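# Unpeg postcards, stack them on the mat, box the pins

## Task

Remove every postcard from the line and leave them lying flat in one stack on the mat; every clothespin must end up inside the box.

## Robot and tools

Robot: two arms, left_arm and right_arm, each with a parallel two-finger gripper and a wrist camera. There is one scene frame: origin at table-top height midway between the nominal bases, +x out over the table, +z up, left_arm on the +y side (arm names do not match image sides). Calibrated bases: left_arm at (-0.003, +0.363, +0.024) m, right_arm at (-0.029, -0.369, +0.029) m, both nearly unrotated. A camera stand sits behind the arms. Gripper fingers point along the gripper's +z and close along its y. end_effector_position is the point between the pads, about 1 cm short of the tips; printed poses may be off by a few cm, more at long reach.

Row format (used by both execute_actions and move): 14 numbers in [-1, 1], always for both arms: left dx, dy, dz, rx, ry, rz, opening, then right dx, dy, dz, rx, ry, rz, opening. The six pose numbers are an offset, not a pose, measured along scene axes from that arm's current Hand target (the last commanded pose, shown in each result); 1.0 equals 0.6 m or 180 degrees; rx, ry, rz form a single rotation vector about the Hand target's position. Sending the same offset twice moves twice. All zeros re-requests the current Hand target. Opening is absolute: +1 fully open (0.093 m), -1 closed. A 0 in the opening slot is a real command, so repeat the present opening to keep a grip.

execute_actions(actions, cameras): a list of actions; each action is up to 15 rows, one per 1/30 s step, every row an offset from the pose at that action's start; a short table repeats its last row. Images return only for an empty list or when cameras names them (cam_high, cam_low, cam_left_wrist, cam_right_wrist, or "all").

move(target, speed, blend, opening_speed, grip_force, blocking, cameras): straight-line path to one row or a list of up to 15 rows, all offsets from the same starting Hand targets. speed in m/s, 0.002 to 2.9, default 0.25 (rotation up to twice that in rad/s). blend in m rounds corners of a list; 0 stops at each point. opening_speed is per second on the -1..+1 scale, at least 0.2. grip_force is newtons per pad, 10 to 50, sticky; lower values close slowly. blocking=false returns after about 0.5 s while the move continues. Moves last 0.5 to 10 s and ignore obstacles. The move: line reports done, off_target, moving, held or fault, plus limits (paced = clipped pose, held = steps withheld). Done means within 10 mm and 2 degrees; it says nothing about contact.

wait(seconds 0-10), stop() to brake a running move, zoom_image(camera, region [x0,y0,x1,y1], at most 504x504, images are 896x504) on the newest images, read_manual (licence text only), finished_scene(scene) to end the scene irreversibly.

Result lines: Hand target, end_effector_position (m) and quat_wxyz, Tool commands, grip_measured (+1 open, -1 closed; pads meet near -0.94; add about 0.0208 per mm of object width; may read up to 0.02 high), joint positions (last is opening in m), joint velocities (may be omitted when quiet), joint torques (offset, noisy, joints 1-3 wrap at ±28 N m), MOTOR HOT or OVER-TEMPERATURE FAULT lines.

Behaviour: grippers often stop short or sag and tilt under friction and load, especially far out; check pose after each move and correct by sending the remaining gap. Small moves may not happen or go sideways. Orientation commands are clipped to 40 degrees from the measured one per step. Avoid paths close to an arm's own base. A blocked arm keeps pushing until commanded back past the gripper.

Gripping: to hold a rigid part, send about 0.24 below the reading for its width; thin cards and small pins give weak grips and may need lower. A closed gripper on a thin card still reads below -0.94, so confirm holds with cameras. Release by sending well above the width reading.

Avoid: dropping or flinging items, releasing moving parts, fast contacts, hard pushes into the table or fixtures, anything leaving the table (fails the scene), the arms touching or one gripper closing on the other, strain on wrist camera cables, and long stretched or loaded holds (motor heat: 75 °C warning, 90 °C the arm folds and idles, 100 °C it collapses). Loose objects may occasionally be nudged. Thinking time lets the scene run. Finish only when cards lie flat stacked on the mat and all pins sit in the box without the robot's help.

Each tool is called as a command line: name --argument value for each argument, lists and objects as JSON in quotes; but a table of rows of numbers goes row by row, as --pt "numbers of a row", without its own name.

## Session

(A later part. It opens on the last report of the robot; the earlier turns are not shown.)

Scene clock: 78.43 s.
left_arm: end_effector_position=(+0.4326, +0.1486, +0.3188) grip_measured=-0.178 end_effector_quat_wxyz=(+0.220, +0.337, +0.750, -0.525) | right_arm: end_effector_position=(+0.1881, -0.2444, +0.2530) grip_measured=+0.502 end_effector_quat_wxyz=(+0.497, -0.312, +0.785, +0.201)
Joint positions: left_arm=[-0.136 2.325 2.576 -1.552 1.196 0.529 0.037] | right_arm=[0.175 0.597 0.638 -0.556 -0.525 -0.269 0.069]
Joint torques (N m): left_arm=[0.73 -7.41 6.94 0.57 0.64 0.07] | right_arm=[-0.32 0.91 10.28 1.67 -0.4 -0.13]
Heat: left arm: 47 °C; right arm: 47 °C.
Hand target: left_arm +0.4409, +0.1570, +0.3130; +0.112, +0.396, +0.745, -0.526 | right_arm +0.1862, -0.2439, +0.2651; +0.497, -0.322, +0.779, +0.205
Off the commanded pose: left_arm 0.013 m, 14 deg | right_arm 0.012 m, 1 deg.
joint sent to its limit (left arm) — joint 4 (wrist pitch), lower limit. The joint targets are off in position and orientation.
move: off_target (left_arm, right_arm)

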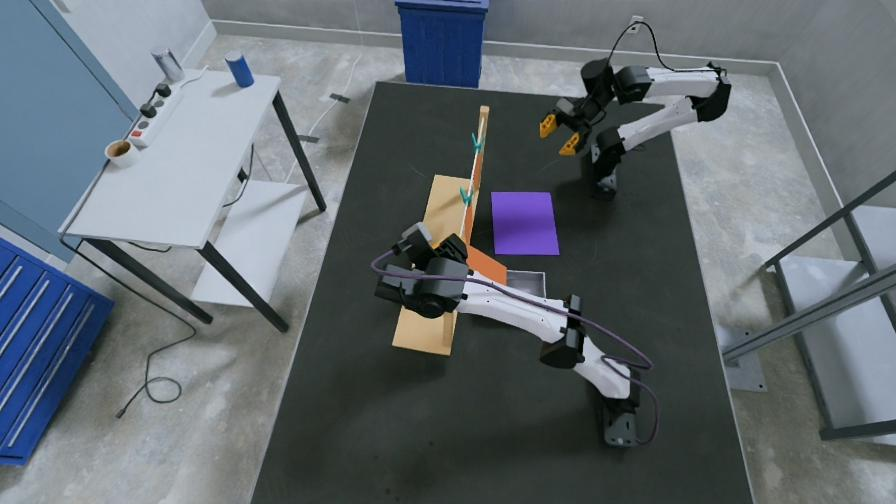

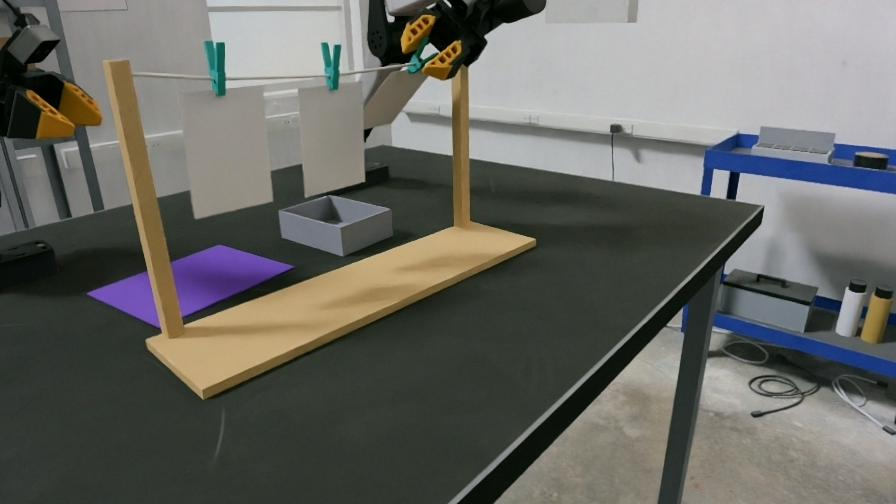

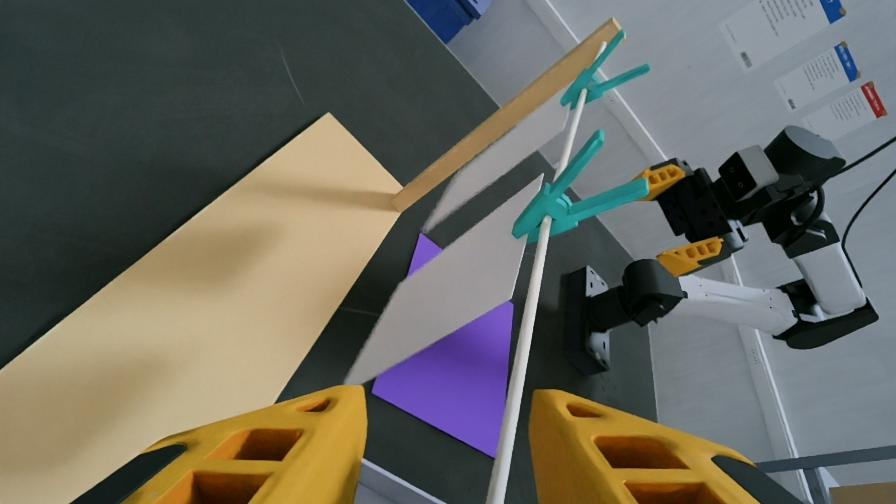

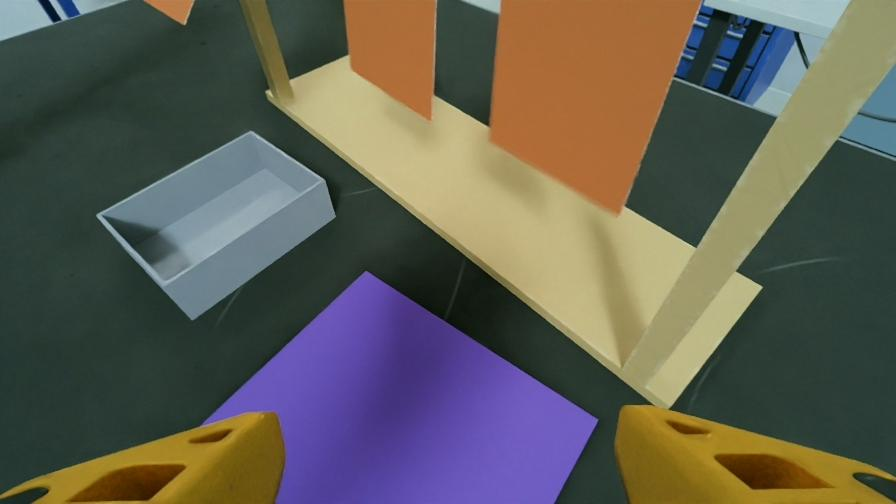

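move --pt "0 0 0 0 0 0 -0.18 0.1 0.2 0.0 0.139 0.054 0.079 0.5" --pt "0 0 0 0 0 0 -0.18 0.213 0.473 -0.145 0.278 0.1086 0.1577 0.5" --speed 0.2 --blend 0.03 --cameras '["all"]'

Scene clock: 82.83 s.
left_arm: end_effector_position=(+0.4326, +0.1486, +0.3188) grip_measured=-0.178 end_effector_quat_wxyz=(+0.220, +0.337, +0.750, -0.525) | right_arm: end_effector_position=(+0.3066, +0.0389, +0.1543) grip_measured=+0.502 end_effector_quat_wxyz=(+0.353, -0.218, +0.625, +0.661)
Joint positions: left_arm=[-0.136 2.325 2.576 -1.552 1.196 0.529 0.037] | right_arm=[0.663 2.296 1.005 1.46 -0.744 0.86 0.069]
Joint torques (N m): left_arm=[0.72 -7.41 6.9 0.55 0.63 0.06] | right_arm=[0.43 -9.07 6.69 2.68 0.19 0.12]
Heat: left arm: 47 °C; right arm: 46 °C.
Hand target: left_arm +0.4409, +0.1570, +0.3130; +0.112, +0.396, +0.745, -0.526 | right_arm +0.3140, +0.0399, +0.1781; +0.388, -0.221, +0.592, +0.671
Off the commanded pose: left_arm 0.013 m, 14 deg | right_arm 0.025 m, 6 deg.
joint sent to its limit (left arm) — joint 4 (wrist pitch), lower limit. The joint targets are off in position and orientation.
move: off_target (left_arm, right_arm)

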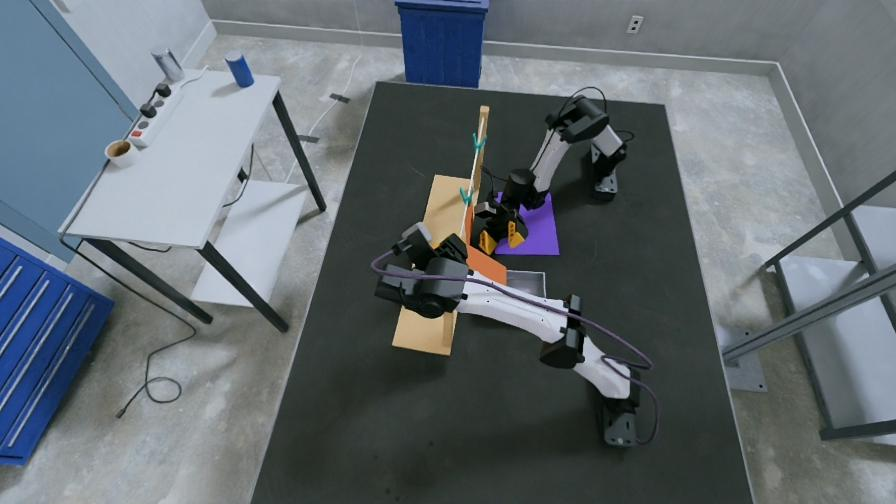

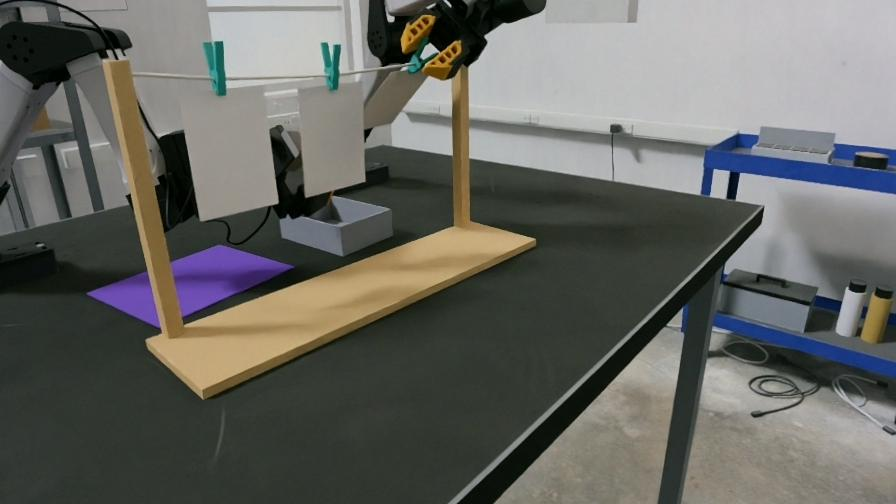

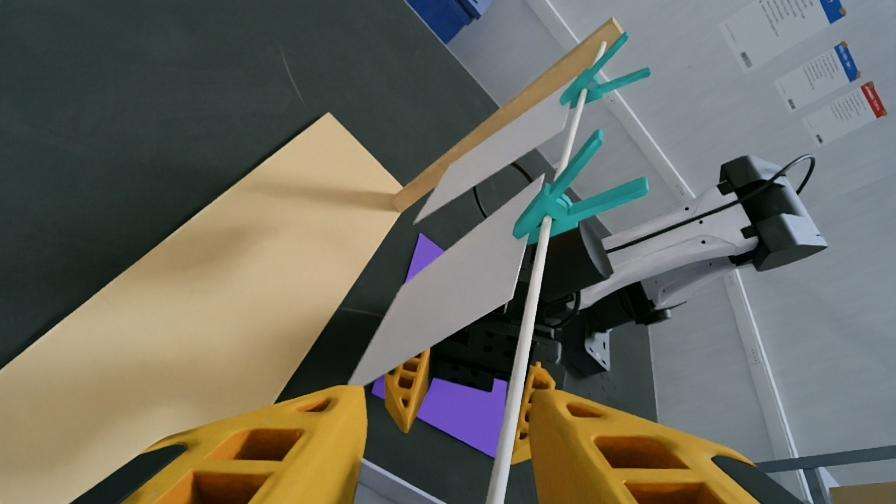

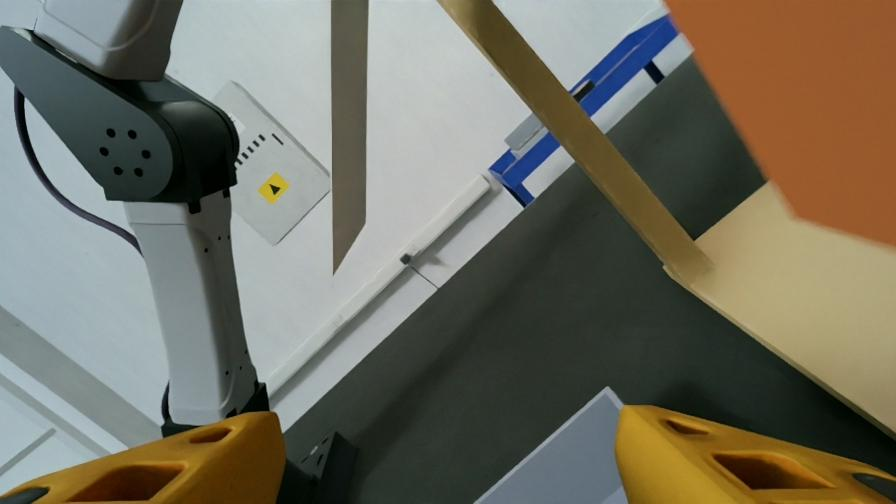

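move --target '[0,0,0,0,0,0,-0.18,0.032,0.02,0.1017,0,0,0,0.5]' --speed 0.15 --cameras '["cam_right_wrist","cam_left_wrist"]'

Scene clock: 84.77 s.
left_arm: end_effector_position=(+0.4326, +0.1486, +0.3188) grip_measured=-0.178 end_effector_quat_wxyz=(+0.220, +0.337, +0.750, -0.525) | right_arm: end_effector_position=(+0.3244, +0.0529, +0.2146) grip_measured=+0.502 end_effector_quat_wxyz=(+0.372, -0.226, +0.601, +0.670)
Joint positions: left_arm=[-0.136 2.325 2.576 -1.552 1.196 0.529 0.037] | right_arm=[0.663 2.209 1.131 1.32 -0.744 0.869 0.069]
Joint torques (N m): left_arm=[0.77 -7.38 6.93 0.57 0.64 0.06] | right_arm=[-0.01 -12.63 7.34 1.59 0.17 0.09]
Heat: left arm: 47 °C; right arm: 46 °C.
Hand target: left_arm +0.4409, +0.1570, +0.3130; +0.112, +0.396, +0.745, -0.526 | right_arm +0.3332, +0.0519, +0.2391; +0.388, -0.221, +0.592, +0.671
Off the commanded pose: left_arm 0.013 m, 14 deg | right_arm 0.026 m, 2 deg.
joint sent to its limit (left arm) — joint 4 (wrist pitch), lower limit. The joint targets are off in position and orientation.
move: off_target (left_arm, right_arm)
Images, in order (width x height): cam_left_wrist 896x504, cam_right_wrist 896x504.

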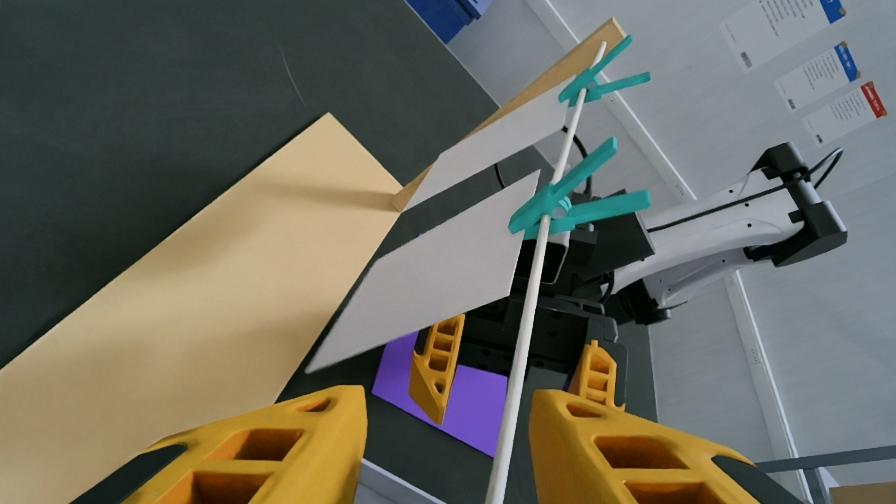

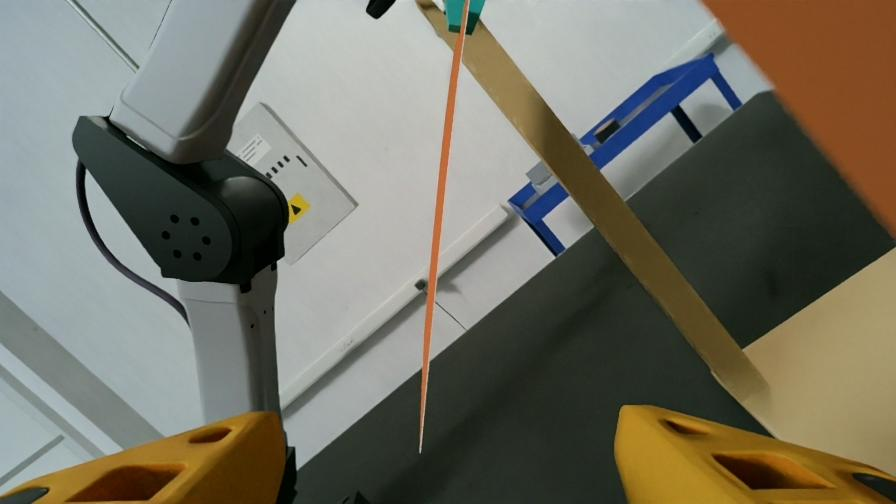

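move --target '[0,0,0,0,0,0,-0.18,0.011,0.062,0.022,0,0,0,0.5]' --speed 0.1 --cameras '["cam_right_wrist","cam_left_wrist","cam_low"]'

zoom_image --camera "cam_low" --region '[280, 0, 480, 180]'

Scene clock: 87.73 s.
left_arm: end_effector_position=(+0.4326, +0.1486, +0.3188) grip_measured=-0.178 end_effector_quat_wxyz=(+0.220, +0.337, +0.750, -0.525) | right_arm: end_effector_position=(+0.3280, +0.0874, +0.2418) grip_measured=+0.502 end_effector_quat_wxyz=(+0.371, -0.228, +0.593, +0.677)
Joint positions: left_arm=[-0.136 2.325 2.576 -1.552 1.196 0.529 0.037] | right_arm=[0.717 2.22 1.281 1.193 -0.701 0.869 0.069]
Joint torques (N m): left_arm=[0.75 -7.39 6.91 0.56 0.63 0.06] | right_arm=[0.27 -10.17 8.69 1.58 0.28 -0.1]
Heat: left arm: 46 °C; right arm: 46 °C.
Hand target: left_arm +0.4409, +0.1570, +0.3130; +0.112, +0.396, +0.745, -0.526 | right_arm +0.3398, +0.0891, +0.2523; +0.388, -0.221, +0.592, +0.671
Off the commanded pose: left_arm 0.013 m, 14 deg | right_arm 0.016 m, 2 deg.
joint sent to its limit (left arm) — joint 4 (wrist pitch), lower limit. The joint targets are off in position and orientation.
move: off_target (left_arm, right_arm)
Images, in order (width x height): cam_low 896x504, cam_left_wrist 896x504, cam_right_wrist 896x504.

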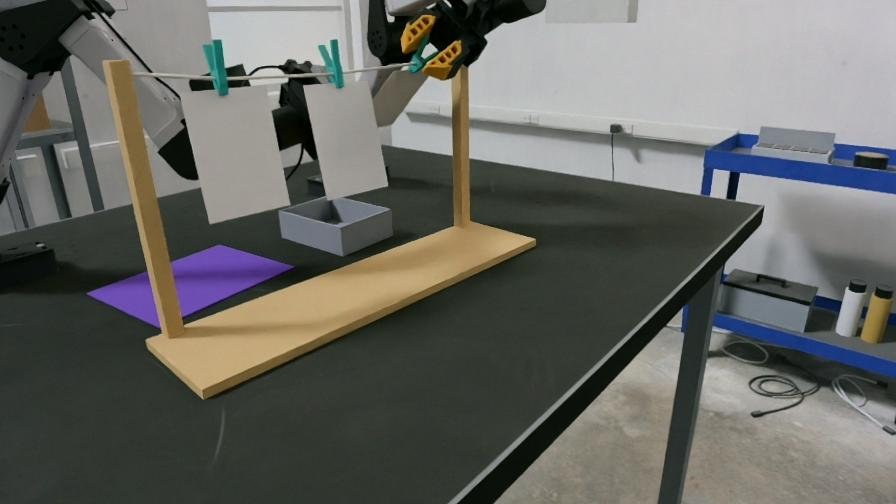

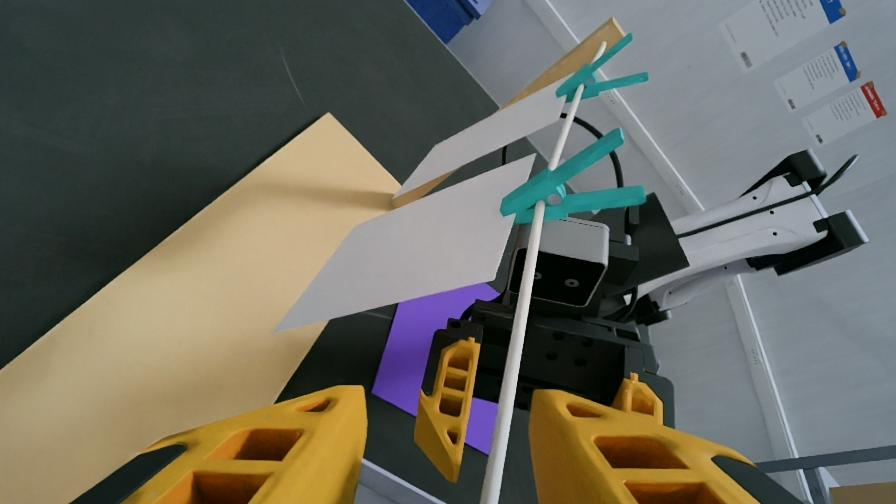

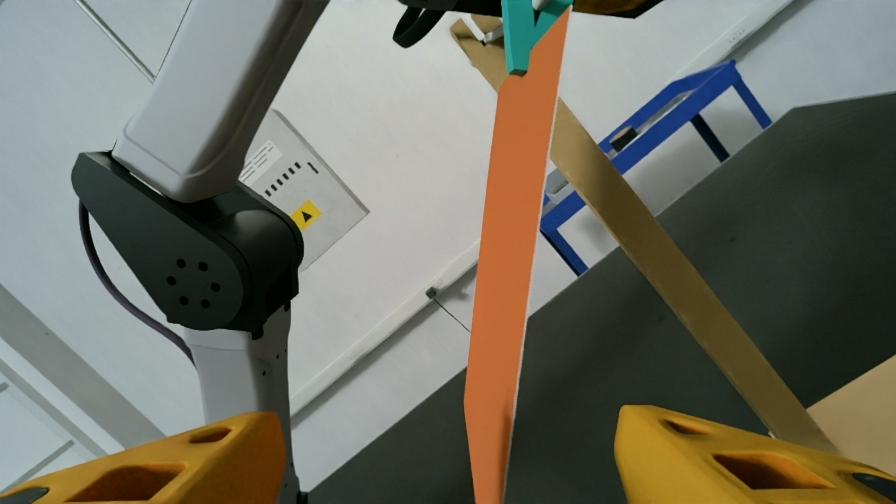

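Scaled by 2.520 from the camera's 896x504 image, which has a finer 1280x720 frame.

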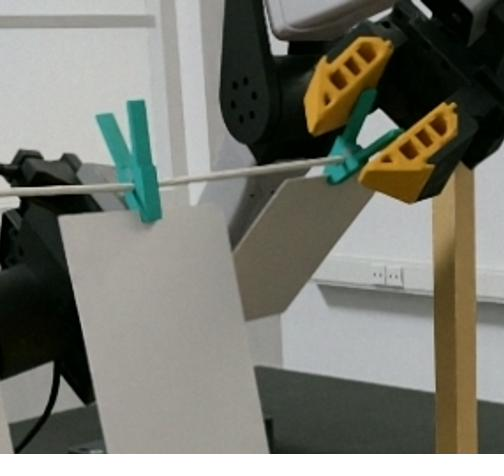

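move --target '[0,0,0,0,0,0,-0.18,0.013,0.007,-0.028,0,0,0,0.5]' --speed 0.08 --cameras '["cam_right_wrist","cam_left_wrist","cam_high"]'

zoom_image --camera "cam_right_wrist" --region '[300, 250, 600, 504]'

Scene clock: 89.00 s.
left_arm: end_effector_position=(+0.4326, +0.1486, +0.3188) grip_measured=-0.178 end_effector_quat_wxyz=(+0.220, +0.337, +0.750, -0.525) | right_arm: end_effector_position=(+0.3350, +0.0936, +0.2171) grip_measured=+0.502 end_effector_quat_wxyz=(+0.360, -0.223, +0.606, +0.673)
Joint positions: left_arm=[-0.136 2.325 2.576 -1.552 1.196 0.529 0.037] | right_arm=[0.717 2.286 1.312 1.193 -0.701 0.869 0.069]
Joint torques (N m): left_arm=[0.76 -7.36 6.93 0.55 0.63 0.05] | right_arm=[-0.09 -10.66 8.85 1.93 0.23 -0.09]
Heat: left arm: 46 °C; right arm: 46 °C.
Hand target: left_arm +0.4409, +0.1570, +0.3130; +0.112, +0.396, +0.745, -0.526 | right_arm +0.3476, +0.0933, +0.2355; +0.388, -0.221, +0.592, +0.671
Off the commanded pose: left_arm 0.013 m, 14 deg | right_arm 0.022 m, 4 deg.
joint sent to its limit (left arm) — joint 4 (wrist pitch), lower limit. The joint targets are off in position and orientation.
move: off_target (left_arm, right_arm)
Images, in order (width x height): cam_high 896x504, cam_left_wrist 896x504, cam_right_wrist 896x504.

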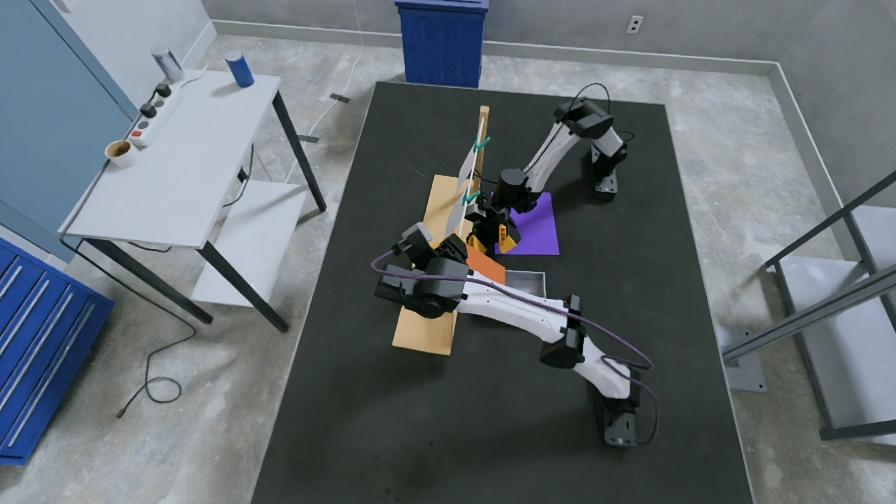

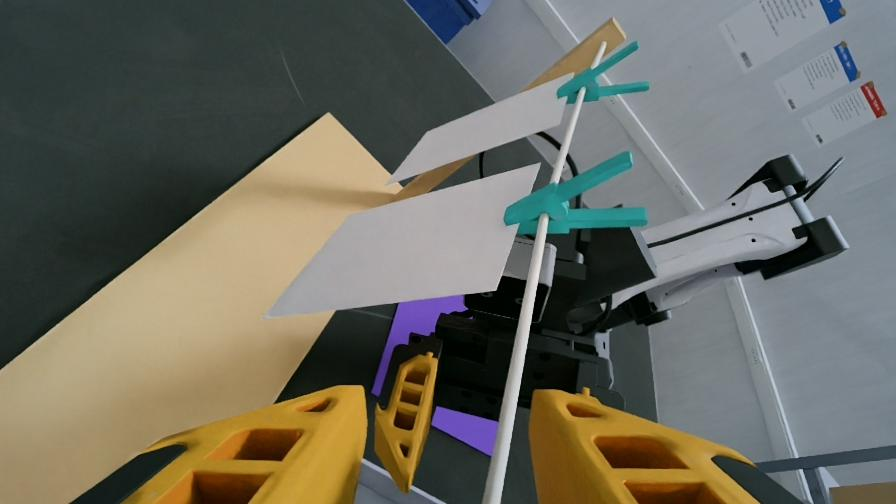

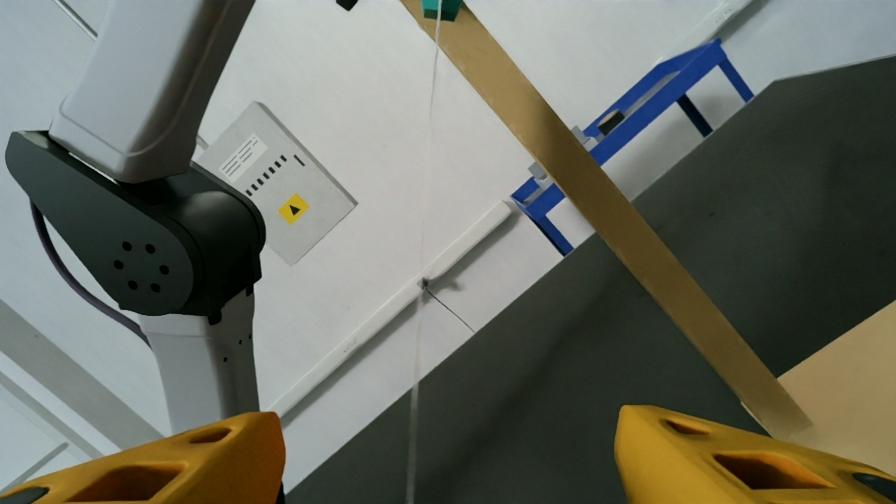

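Scaled by 1.680 from the camera's 896x504 image, which has a finer 1280x720 frame.

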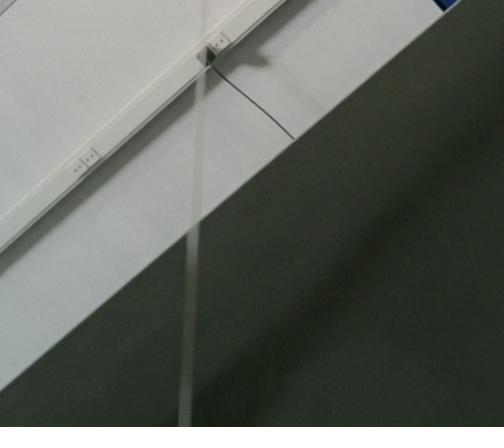

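move --target '[0,0,0,0,0,0,-0.18,-0.013,0.0,0.013,0,0,0,0.5]' --speed 0.06 --cameras '["cam_right_wrist"]'

Scene clock: 90.13 s.
left_arm: end_effector_position=(+0.4326, +0.1486, +0.3188) grip_measured=-0.178 end_effector_quat_wxyz=(+0.220, +0.337, +0.750, -0.525) | right_arm: end_effector_position=(+0.3363, +0.0934, +0.2173) grip_measured=+0.502 end_effector_quat_wxyz=(+0.363, -0.220, +0.607, +0.672)
Joint positions: left_arm=[-0.136 2.325 2.576 -1.552 1.196 0.529 0.037] | right_arm=[0.717 2.286 1.312 1.193 -0.693 0.869 0.069]
Joint torques (N m): left_arm=[0.73 -7.41 6.97 0.57 0.63 0.05] | right_arm=[0.77 -13.61 6.6 1.82 0.26 -0.12]
Heat: left arm: 46 °C; right arm: 46 °C.
Hand target: left_arm +0.4409, +0.1570, +0.3130; +0.112, +0.396, +0.745, -0.526 | right_arm +0.3398, +0.0933, +0.2433; +0.388, -0.221, +0.592, +0.671
Off the commanded pose: left_arm 0.013 m, 14 deg | right_arm 0.026 m, 3 deg.
joint sent to its limit (left arm) — joint 4 (wrist pitch), lower limit. The joint targets are off in position and orientation.
move: off_target (left_arm, right_arm)
Images, in order (width x height): cam_right_wrist 896x504.

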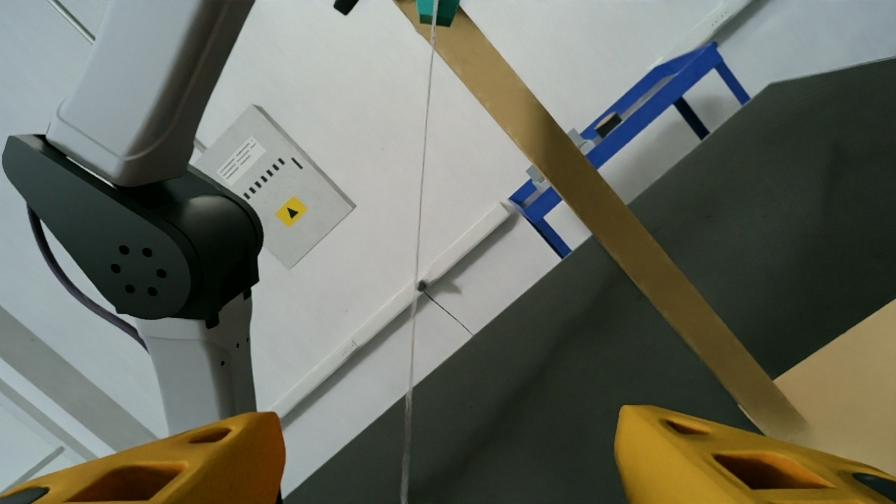

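move --target '[0,0,0,0,0,0,-0.18,-0.015,0.0,0.007,0,0,0,0.5]' --speed 0.06 --cameras '["cam_right_wrist"]'

Scene clock: 91.63 s.
left_arm: end_effector_position=(+0.4326, +0.1486, +0.3188) grip_measured=-0.178 end_effector_quat_wxyz=(+0.220, +0.337, +0.750, -0.525) | right_arm: end_effector_position=(+0.3335, +0.0947, +0.2235) grip_measured=+0.502 end_effector_quat_wxyz=(+0.367, -0.219, +0.603, +0.673)
Joint positions: left_arm=[-0.136 2.325 2.576 -1.552 1.196 0.529 0.037] | right_arm=[0.724 2.272 1.307 1.193 -0.681 0.869 0.069]
Joint torques (N m): left_arm=[0.72 -7.36 6.94 0.57 0.64 0.06] | right_arm=[0.64 -14.72 4.45 1.82 0.27 -0.15]
Heat: left arm: 46 °C; right arm: 45 °C.
Hand target: left_arm +0.4409, +0.1570, +0.3130; +0.112, +0.396, +0.745, -0.526 | right_arm +0.3308, +0.0933, +0.2475; +0.388, -0.221, +0.592, +0.671
Off the commanded pose: left_arm 0.013 m, 14 deg | right_arm 0.024 m, 3 deg.
joint sent to its limit (left arm) — joint 4 (wrist pitch), lower limit. The joint targets are off in position and orientation.
move: off_target (left_arm, right_arm)
Images, in order (width x height): cam_right_wrist 896x504.

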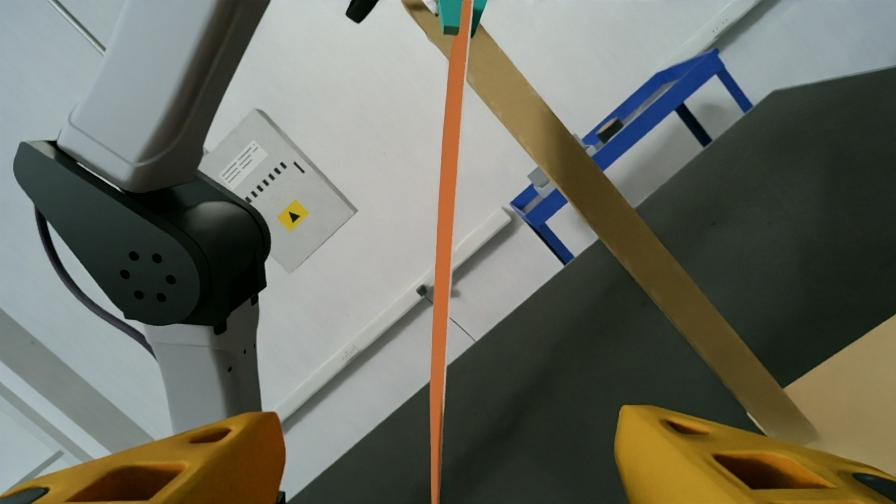

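move --target '[0,0,0,0,0,0,-0.18,0,0,0,0,0,0,-1]' --grip_force '[50,28]' --cameras '["cam_right_wrist","cam_left_wrist"]'

Scene clock: 96.73 s.
left_arm: end_effector_position=(+0.4326, +0.1486, +0.3188) grip_measured=-0.178 end_effector_quat_wxyz=(+0.220, +0.337, +0.750, -0.525) | right_arm: end_effector_position=(+0.3335, +0.0947, +0.2235) grip_measured=-0.977 end_effector_quat_wxyz=(+0.367, -0.219, +0.603, +0.673)
Joint positions: left_arm=[-0.136 2.325 2.576 -1.552 1.196 0.529 0.037] | right_arm=[0.724 2.272 1.307 1.193 -0.681 0.869 0]
Joint torques (N m): left_arm=[0.66 -7.38 6.93 0.57 0.63 0.06] | right_arm=[0.61 -14.71 4.44 1.82 0.28 -0.15]
Heat: left arm: 46 °C; right arm: 44 °C.
Hand target: left_arm +0.4409, +0.1570, +0.3130; +0.112, +0.396, +0.745, -0.526 | right_arm +0.3308, +0.0933, +0.2475; +0.388, -0.221, +0.592, +0.671
Off the commanded pose: left_arm 0.013 m, 14 deg | right_arm 0.024 m, 3 deg.
joint sent to its limit (left arm) — joint 4 (wrist pitch), lower limit. The joint targets are off in position and orientation.
grip_force (N): 50, 28
move: off_target (left_arm, right_arm)
Images, in order (width x height): cam_left_wrist 896x504, cam_right_wrist 896x504.

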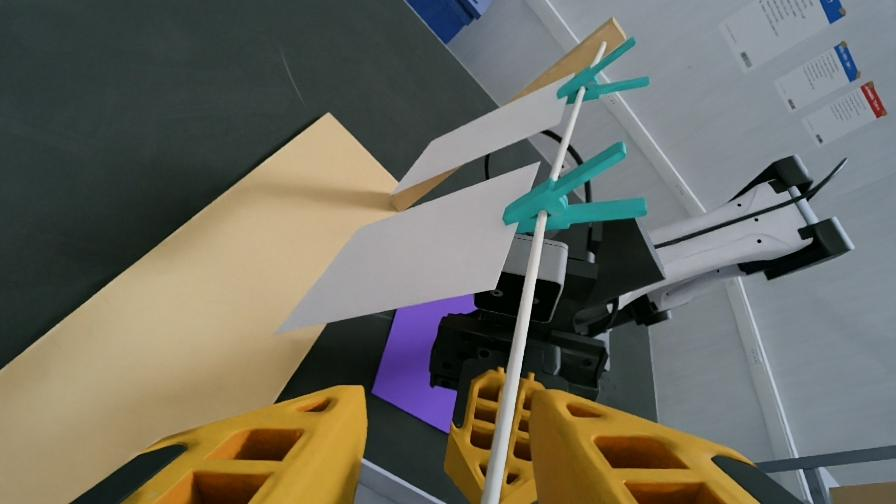

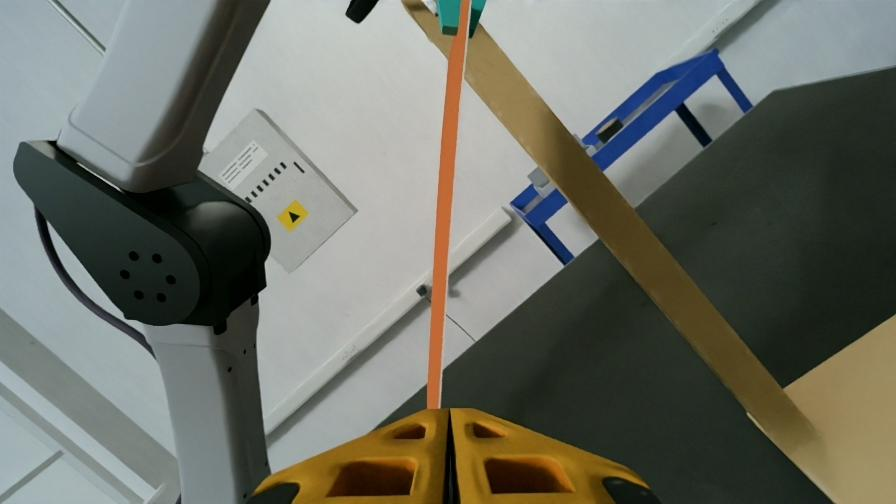

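zoom_image --camera "cam_right_wrist" --region '[380, 340, 520, 480]'

Scaled by 3.600 from the camera's 896x504 image, which has a finer 1280x720 frame.

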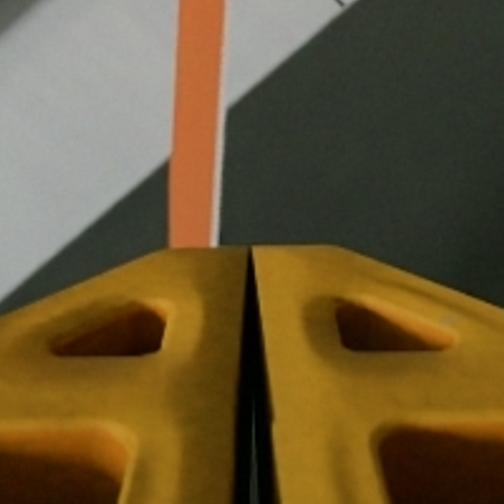

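move --pt "0 0 0 0 0 0 -0.18 0 0 0 0 0 0 -0.2" --pt "0 0 0 0 0 0 -0.18 -0.006 0.026 0.006 0 0 0 -0.2" --pt "0 0 0 0 0 0 -0.18 -0.006 0.026 0.006 0 0 0 -1" --grip_force '[50,28]' --cameras '["cam_right_wrist","cam_left_wrist"]'

zoom_image --camera "cam_right_wrist" --region '[380, 340, 520, 480]'

Scene clock: 102.23 s.
left_arm: end_effector_position=(+0.4326, +0.1486, +0.3188) grip_measured=-0.178 end_effector_quat_wxyz=(+0.220, +0.337, +0.750, -0.525) | right_arm: end_effector_position=(+0.3196, +0.1090, +0.2211) grip_measured=-0.977 end_effector_quat_wxyz=(+0.359, -0.220, +0.606, +0.674)
Joint positions: left_arm=[-0.136 2.325 2.576 -1.552 1.196 0.529 0.037] | right_arm=[0.766 2.272 1.307 1.178 -0.65 0.863 0]
Joint torques (N m): left_arm=[0.7 -7.38 6.94 0.56 0.63 0.05] | right_arm=[0.27 -13.94 7.91 1.64 0.27 -0.19]
Heat: left arm: 45 °C; right arm: 44 °C.
Hand target: left_arm +0.4409, +0.1570, +0.3130; +0.112, +0.396, +0.745, -0.526 | right_arm +0.3272, +0.1089, +0.2511; +0.388, -0.221, +0.592, +0.671
Off the commanded pose: left_arm 0.013 m, 14 deg | right_arm 0.031 m, 4 deg.
joint sent to its limit (left arm) — joint 4 (wrist pitch), lower limit. The joint targets are off in position and orientation.
grip_force (N): 50, 28
move: off_target (left_arm, right_arm); target 3's new opening was sent with right_arm's hand 0.031 m and 4 deg from that target
Images, in order (width x height): cam_left_wrist 896x504, cam_right_wrist 896x504.

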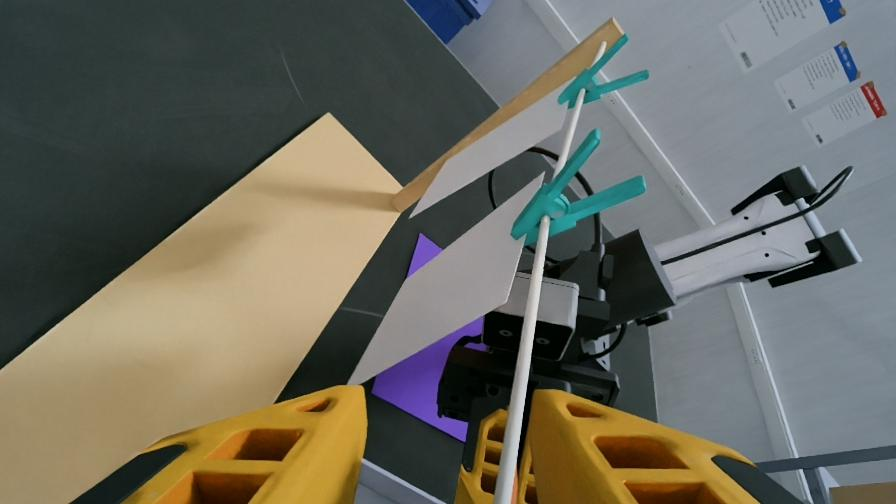

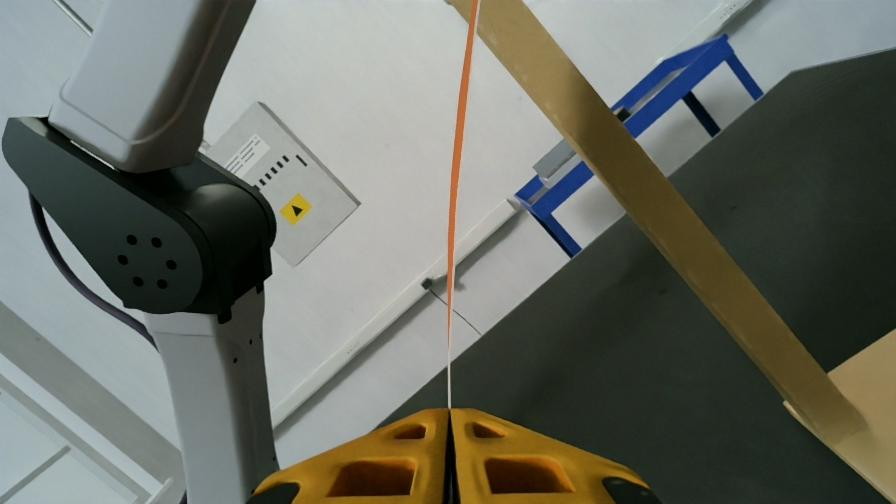

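Scaled by 3.600 from the camera's 896x504 image, which has a finer 1280x720 frame.

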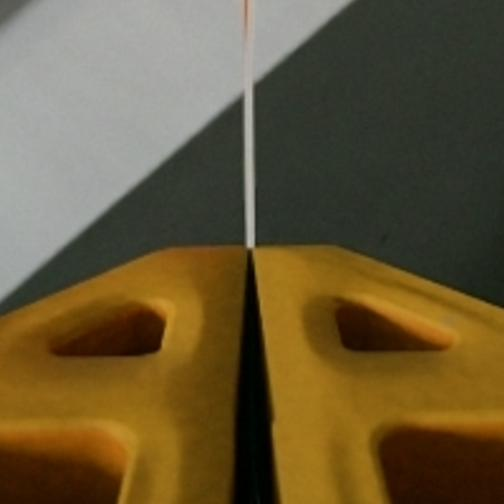

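move --pt "0 0 0 0 0 0 -0.5 0 0 0 0 0 0 -1" --pt "0 0 0 0 0 0 -0.65 0 0 0 0 0 0 -1" --grip_force '[40,28]' --opening_speed 0.4 --cameras '["cam_right_wrist","cam_left_wrist","cam_low"]'

zoom_image --camera "cam_low" --region '[320, 0, 520, 180]'

Scene clock: 104.77 s.
left_arm: end_effector_position=(+0.4328, +0.1491, +0.3192) grip_measured=-0.645 end_effector_quat_wxyz=(+0.220, +0.336, +0.750, -0.526) | right_arm: end_effector_position=(+0.3196, +0.1091, +0.2208) grip_measured=-0.977 end_effector_quat_wxyz=(+0.359, -0.220, +0.607, +0.674)
Joint positions: left_arm=[-0.134 2.325 2.576 -1.552 1.199 0.529 0.014] | right_arm=[0.766 2.272 1.307 1.176 -0.65 0.863 0]
Joint torques (N m): left_arm=[0.69 -7.38 6.94 0.56 0.59 0.05] | right_arm=[0.28 -13.91 7.92 1.66 0.26 -0.18]
Heat: left arm: 45 °C; right arm: 43 °C.
Hand target: left_arm +0.4409, +0.1570, +0.3130; +0.112, +0.396, +0.745, -0.526 | right_arm +0.3272, +0.1089, +0.2511; +0.388, -0.221, +0.592, +0.671
Off the commanded pose: left_arm 0.013 m, 14 deg | right_arm 0.031 m, 4 deg.
joint sent to its limit (left arm) — joint 4 (wrist pitch), lower limit. The joint targets are off in position and orientation.
grip_force (N): 40, 28
move: off_target (left_arm, right_arm); target 2's new opening was sent with left_arm's hand 0.013 m and 14 deg from that target
Images, in order (width x height): cam_low 896x504, cam_left_wrist 896x504, cam_right_wrist 896x504.

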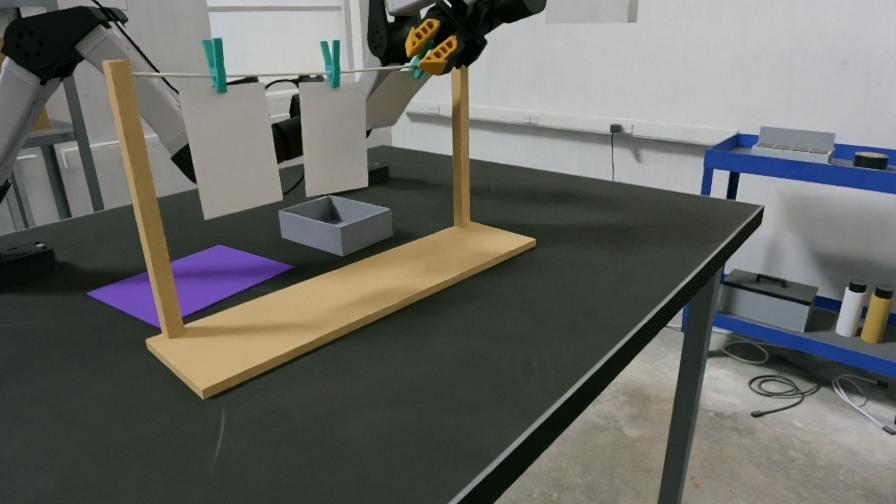

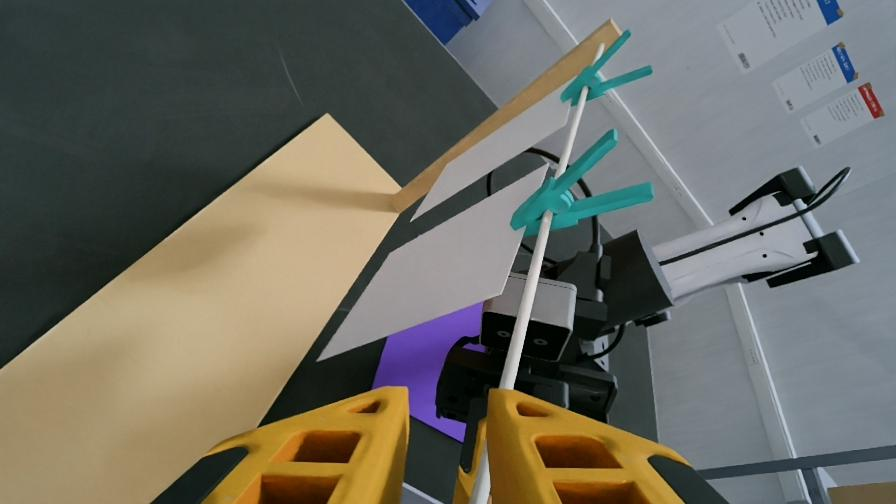

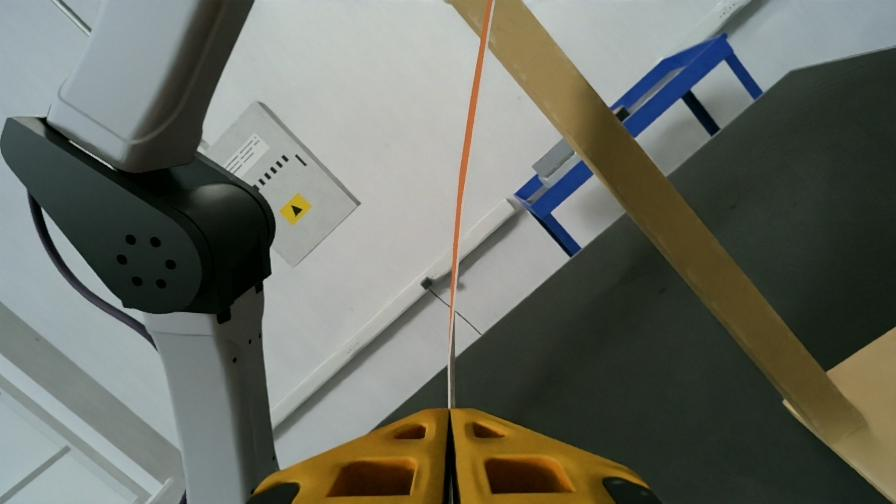

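Scaled by 2.520 from the camera's 896x504 image, which has a finer 1280x720 frame.

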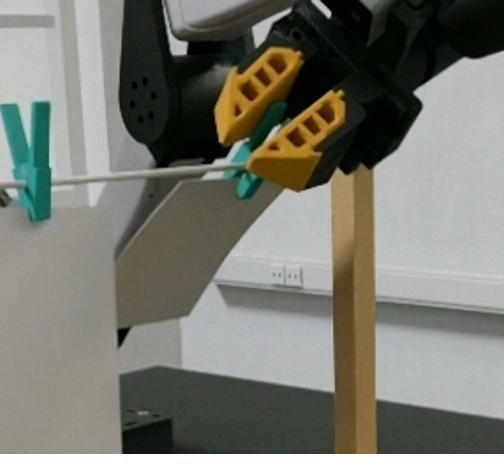

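move --target '[0,0,0,0,0,0,-0.65,-0.075,0,-0.067,0,0,0,-1]' --speed 0.06 --grip_force '[40,28]' --cameras '["cam_right_wrist","cam_left_wrist","cam_low"]'

zoom_image --camera "cam_low" --region '[320, 0, 520, 180]'

Scene clock: 106.87 s.
left_arm: end_effector_position=(+0.4328, +0.1491, +0.3192) grip_measured=-0.645 end_effector_quat_wxyz=(+0.220, +0.336, +0.750, -0.526) | right_arm: end_effector_position=(+0.2806, +0.1139, +0.1829) grip_measured=-0.977 end_effector_quat_wxyz=(+0.345, -0.216, +0.627, +0.664)
Joint positions: left_arm=[-0.134 2.325 2.576 -1.552 1.199 0.529 0.014] | right_arm=[0.838 2.272 1.163 1.254 -0.578 0.84 0]
Joint torques (N m): left_arm=[0.75 -7.39 6.94 0.57 0.62 0.05] | right_arm=[0.47 -12.16 4.21 2.76 0.23 -0.18]
Heat: left arm: 45 °C; right arm: 43 °C.
Hand target: left_arm +0.4409, +0.1570, +0.3130; +0.112, +0.396, +0.745, -0.526 | right_arm +0.2822, +0.1089, +0.2109; +0.388, -0.221, +0.592, +0.671
Off the commanded pose: left_arm 0.013 m, 14 deg | right_arm 0.028 m, 6 deg.
joint sent to its limit (left arm) — joint 4 (wrist pitch), lower limit. The joint targets are off in position and orientation.
grip_force (N): 40, 28
move: off_target (left_arm, right_arm)
Images, in order (width x height): cam_low 896x504, cam_left_wrist 896x504, cam_right_wrist 896x504.

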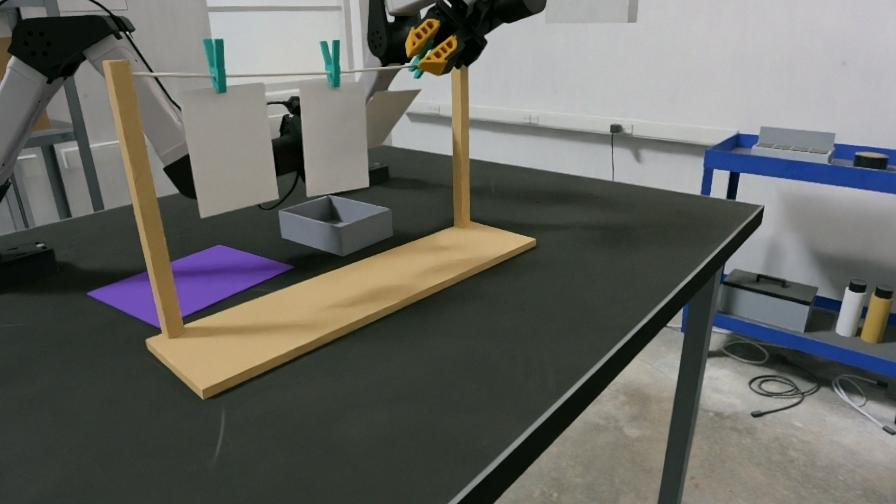

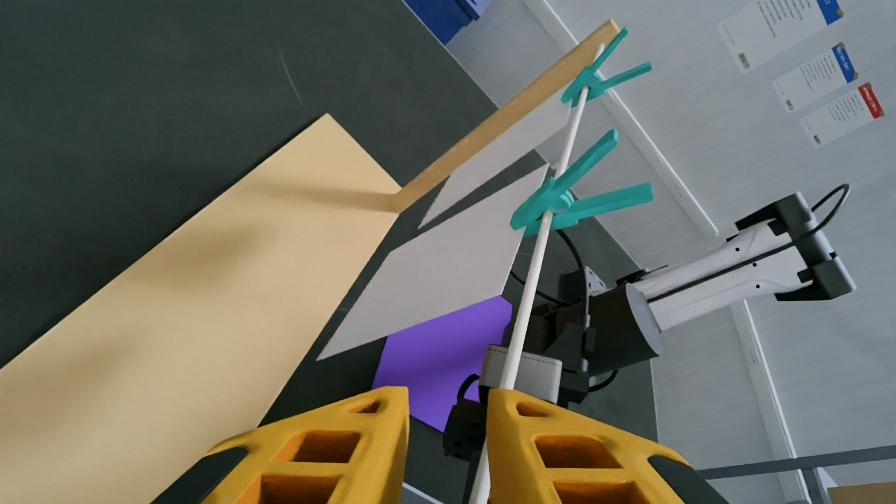

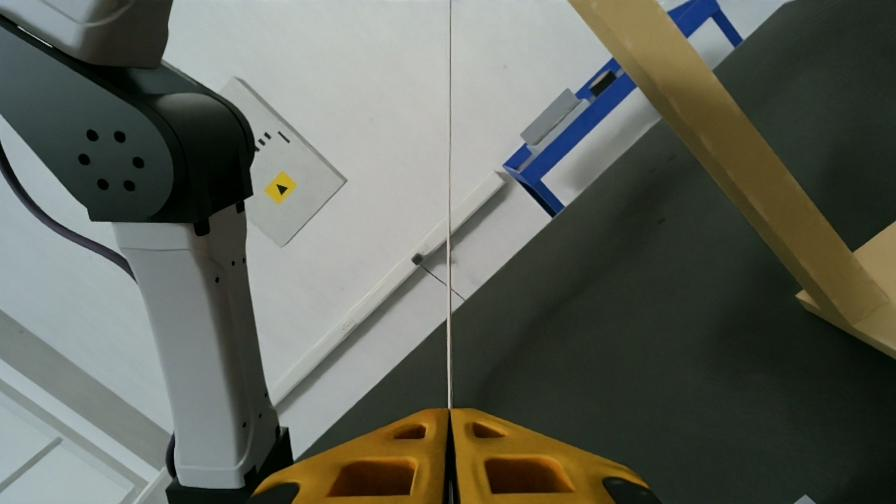

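Scaled by 2.520 from the camera's 896x504 image, which has a finer 1280x720 frame.

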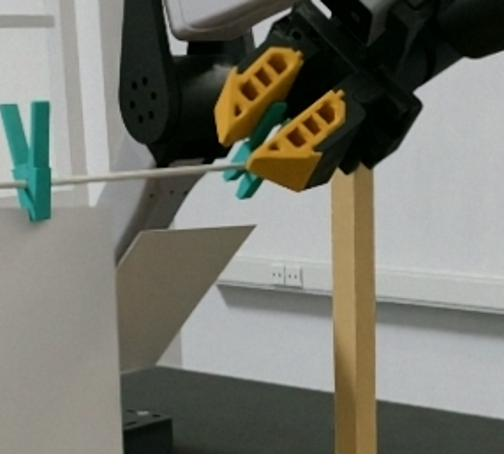

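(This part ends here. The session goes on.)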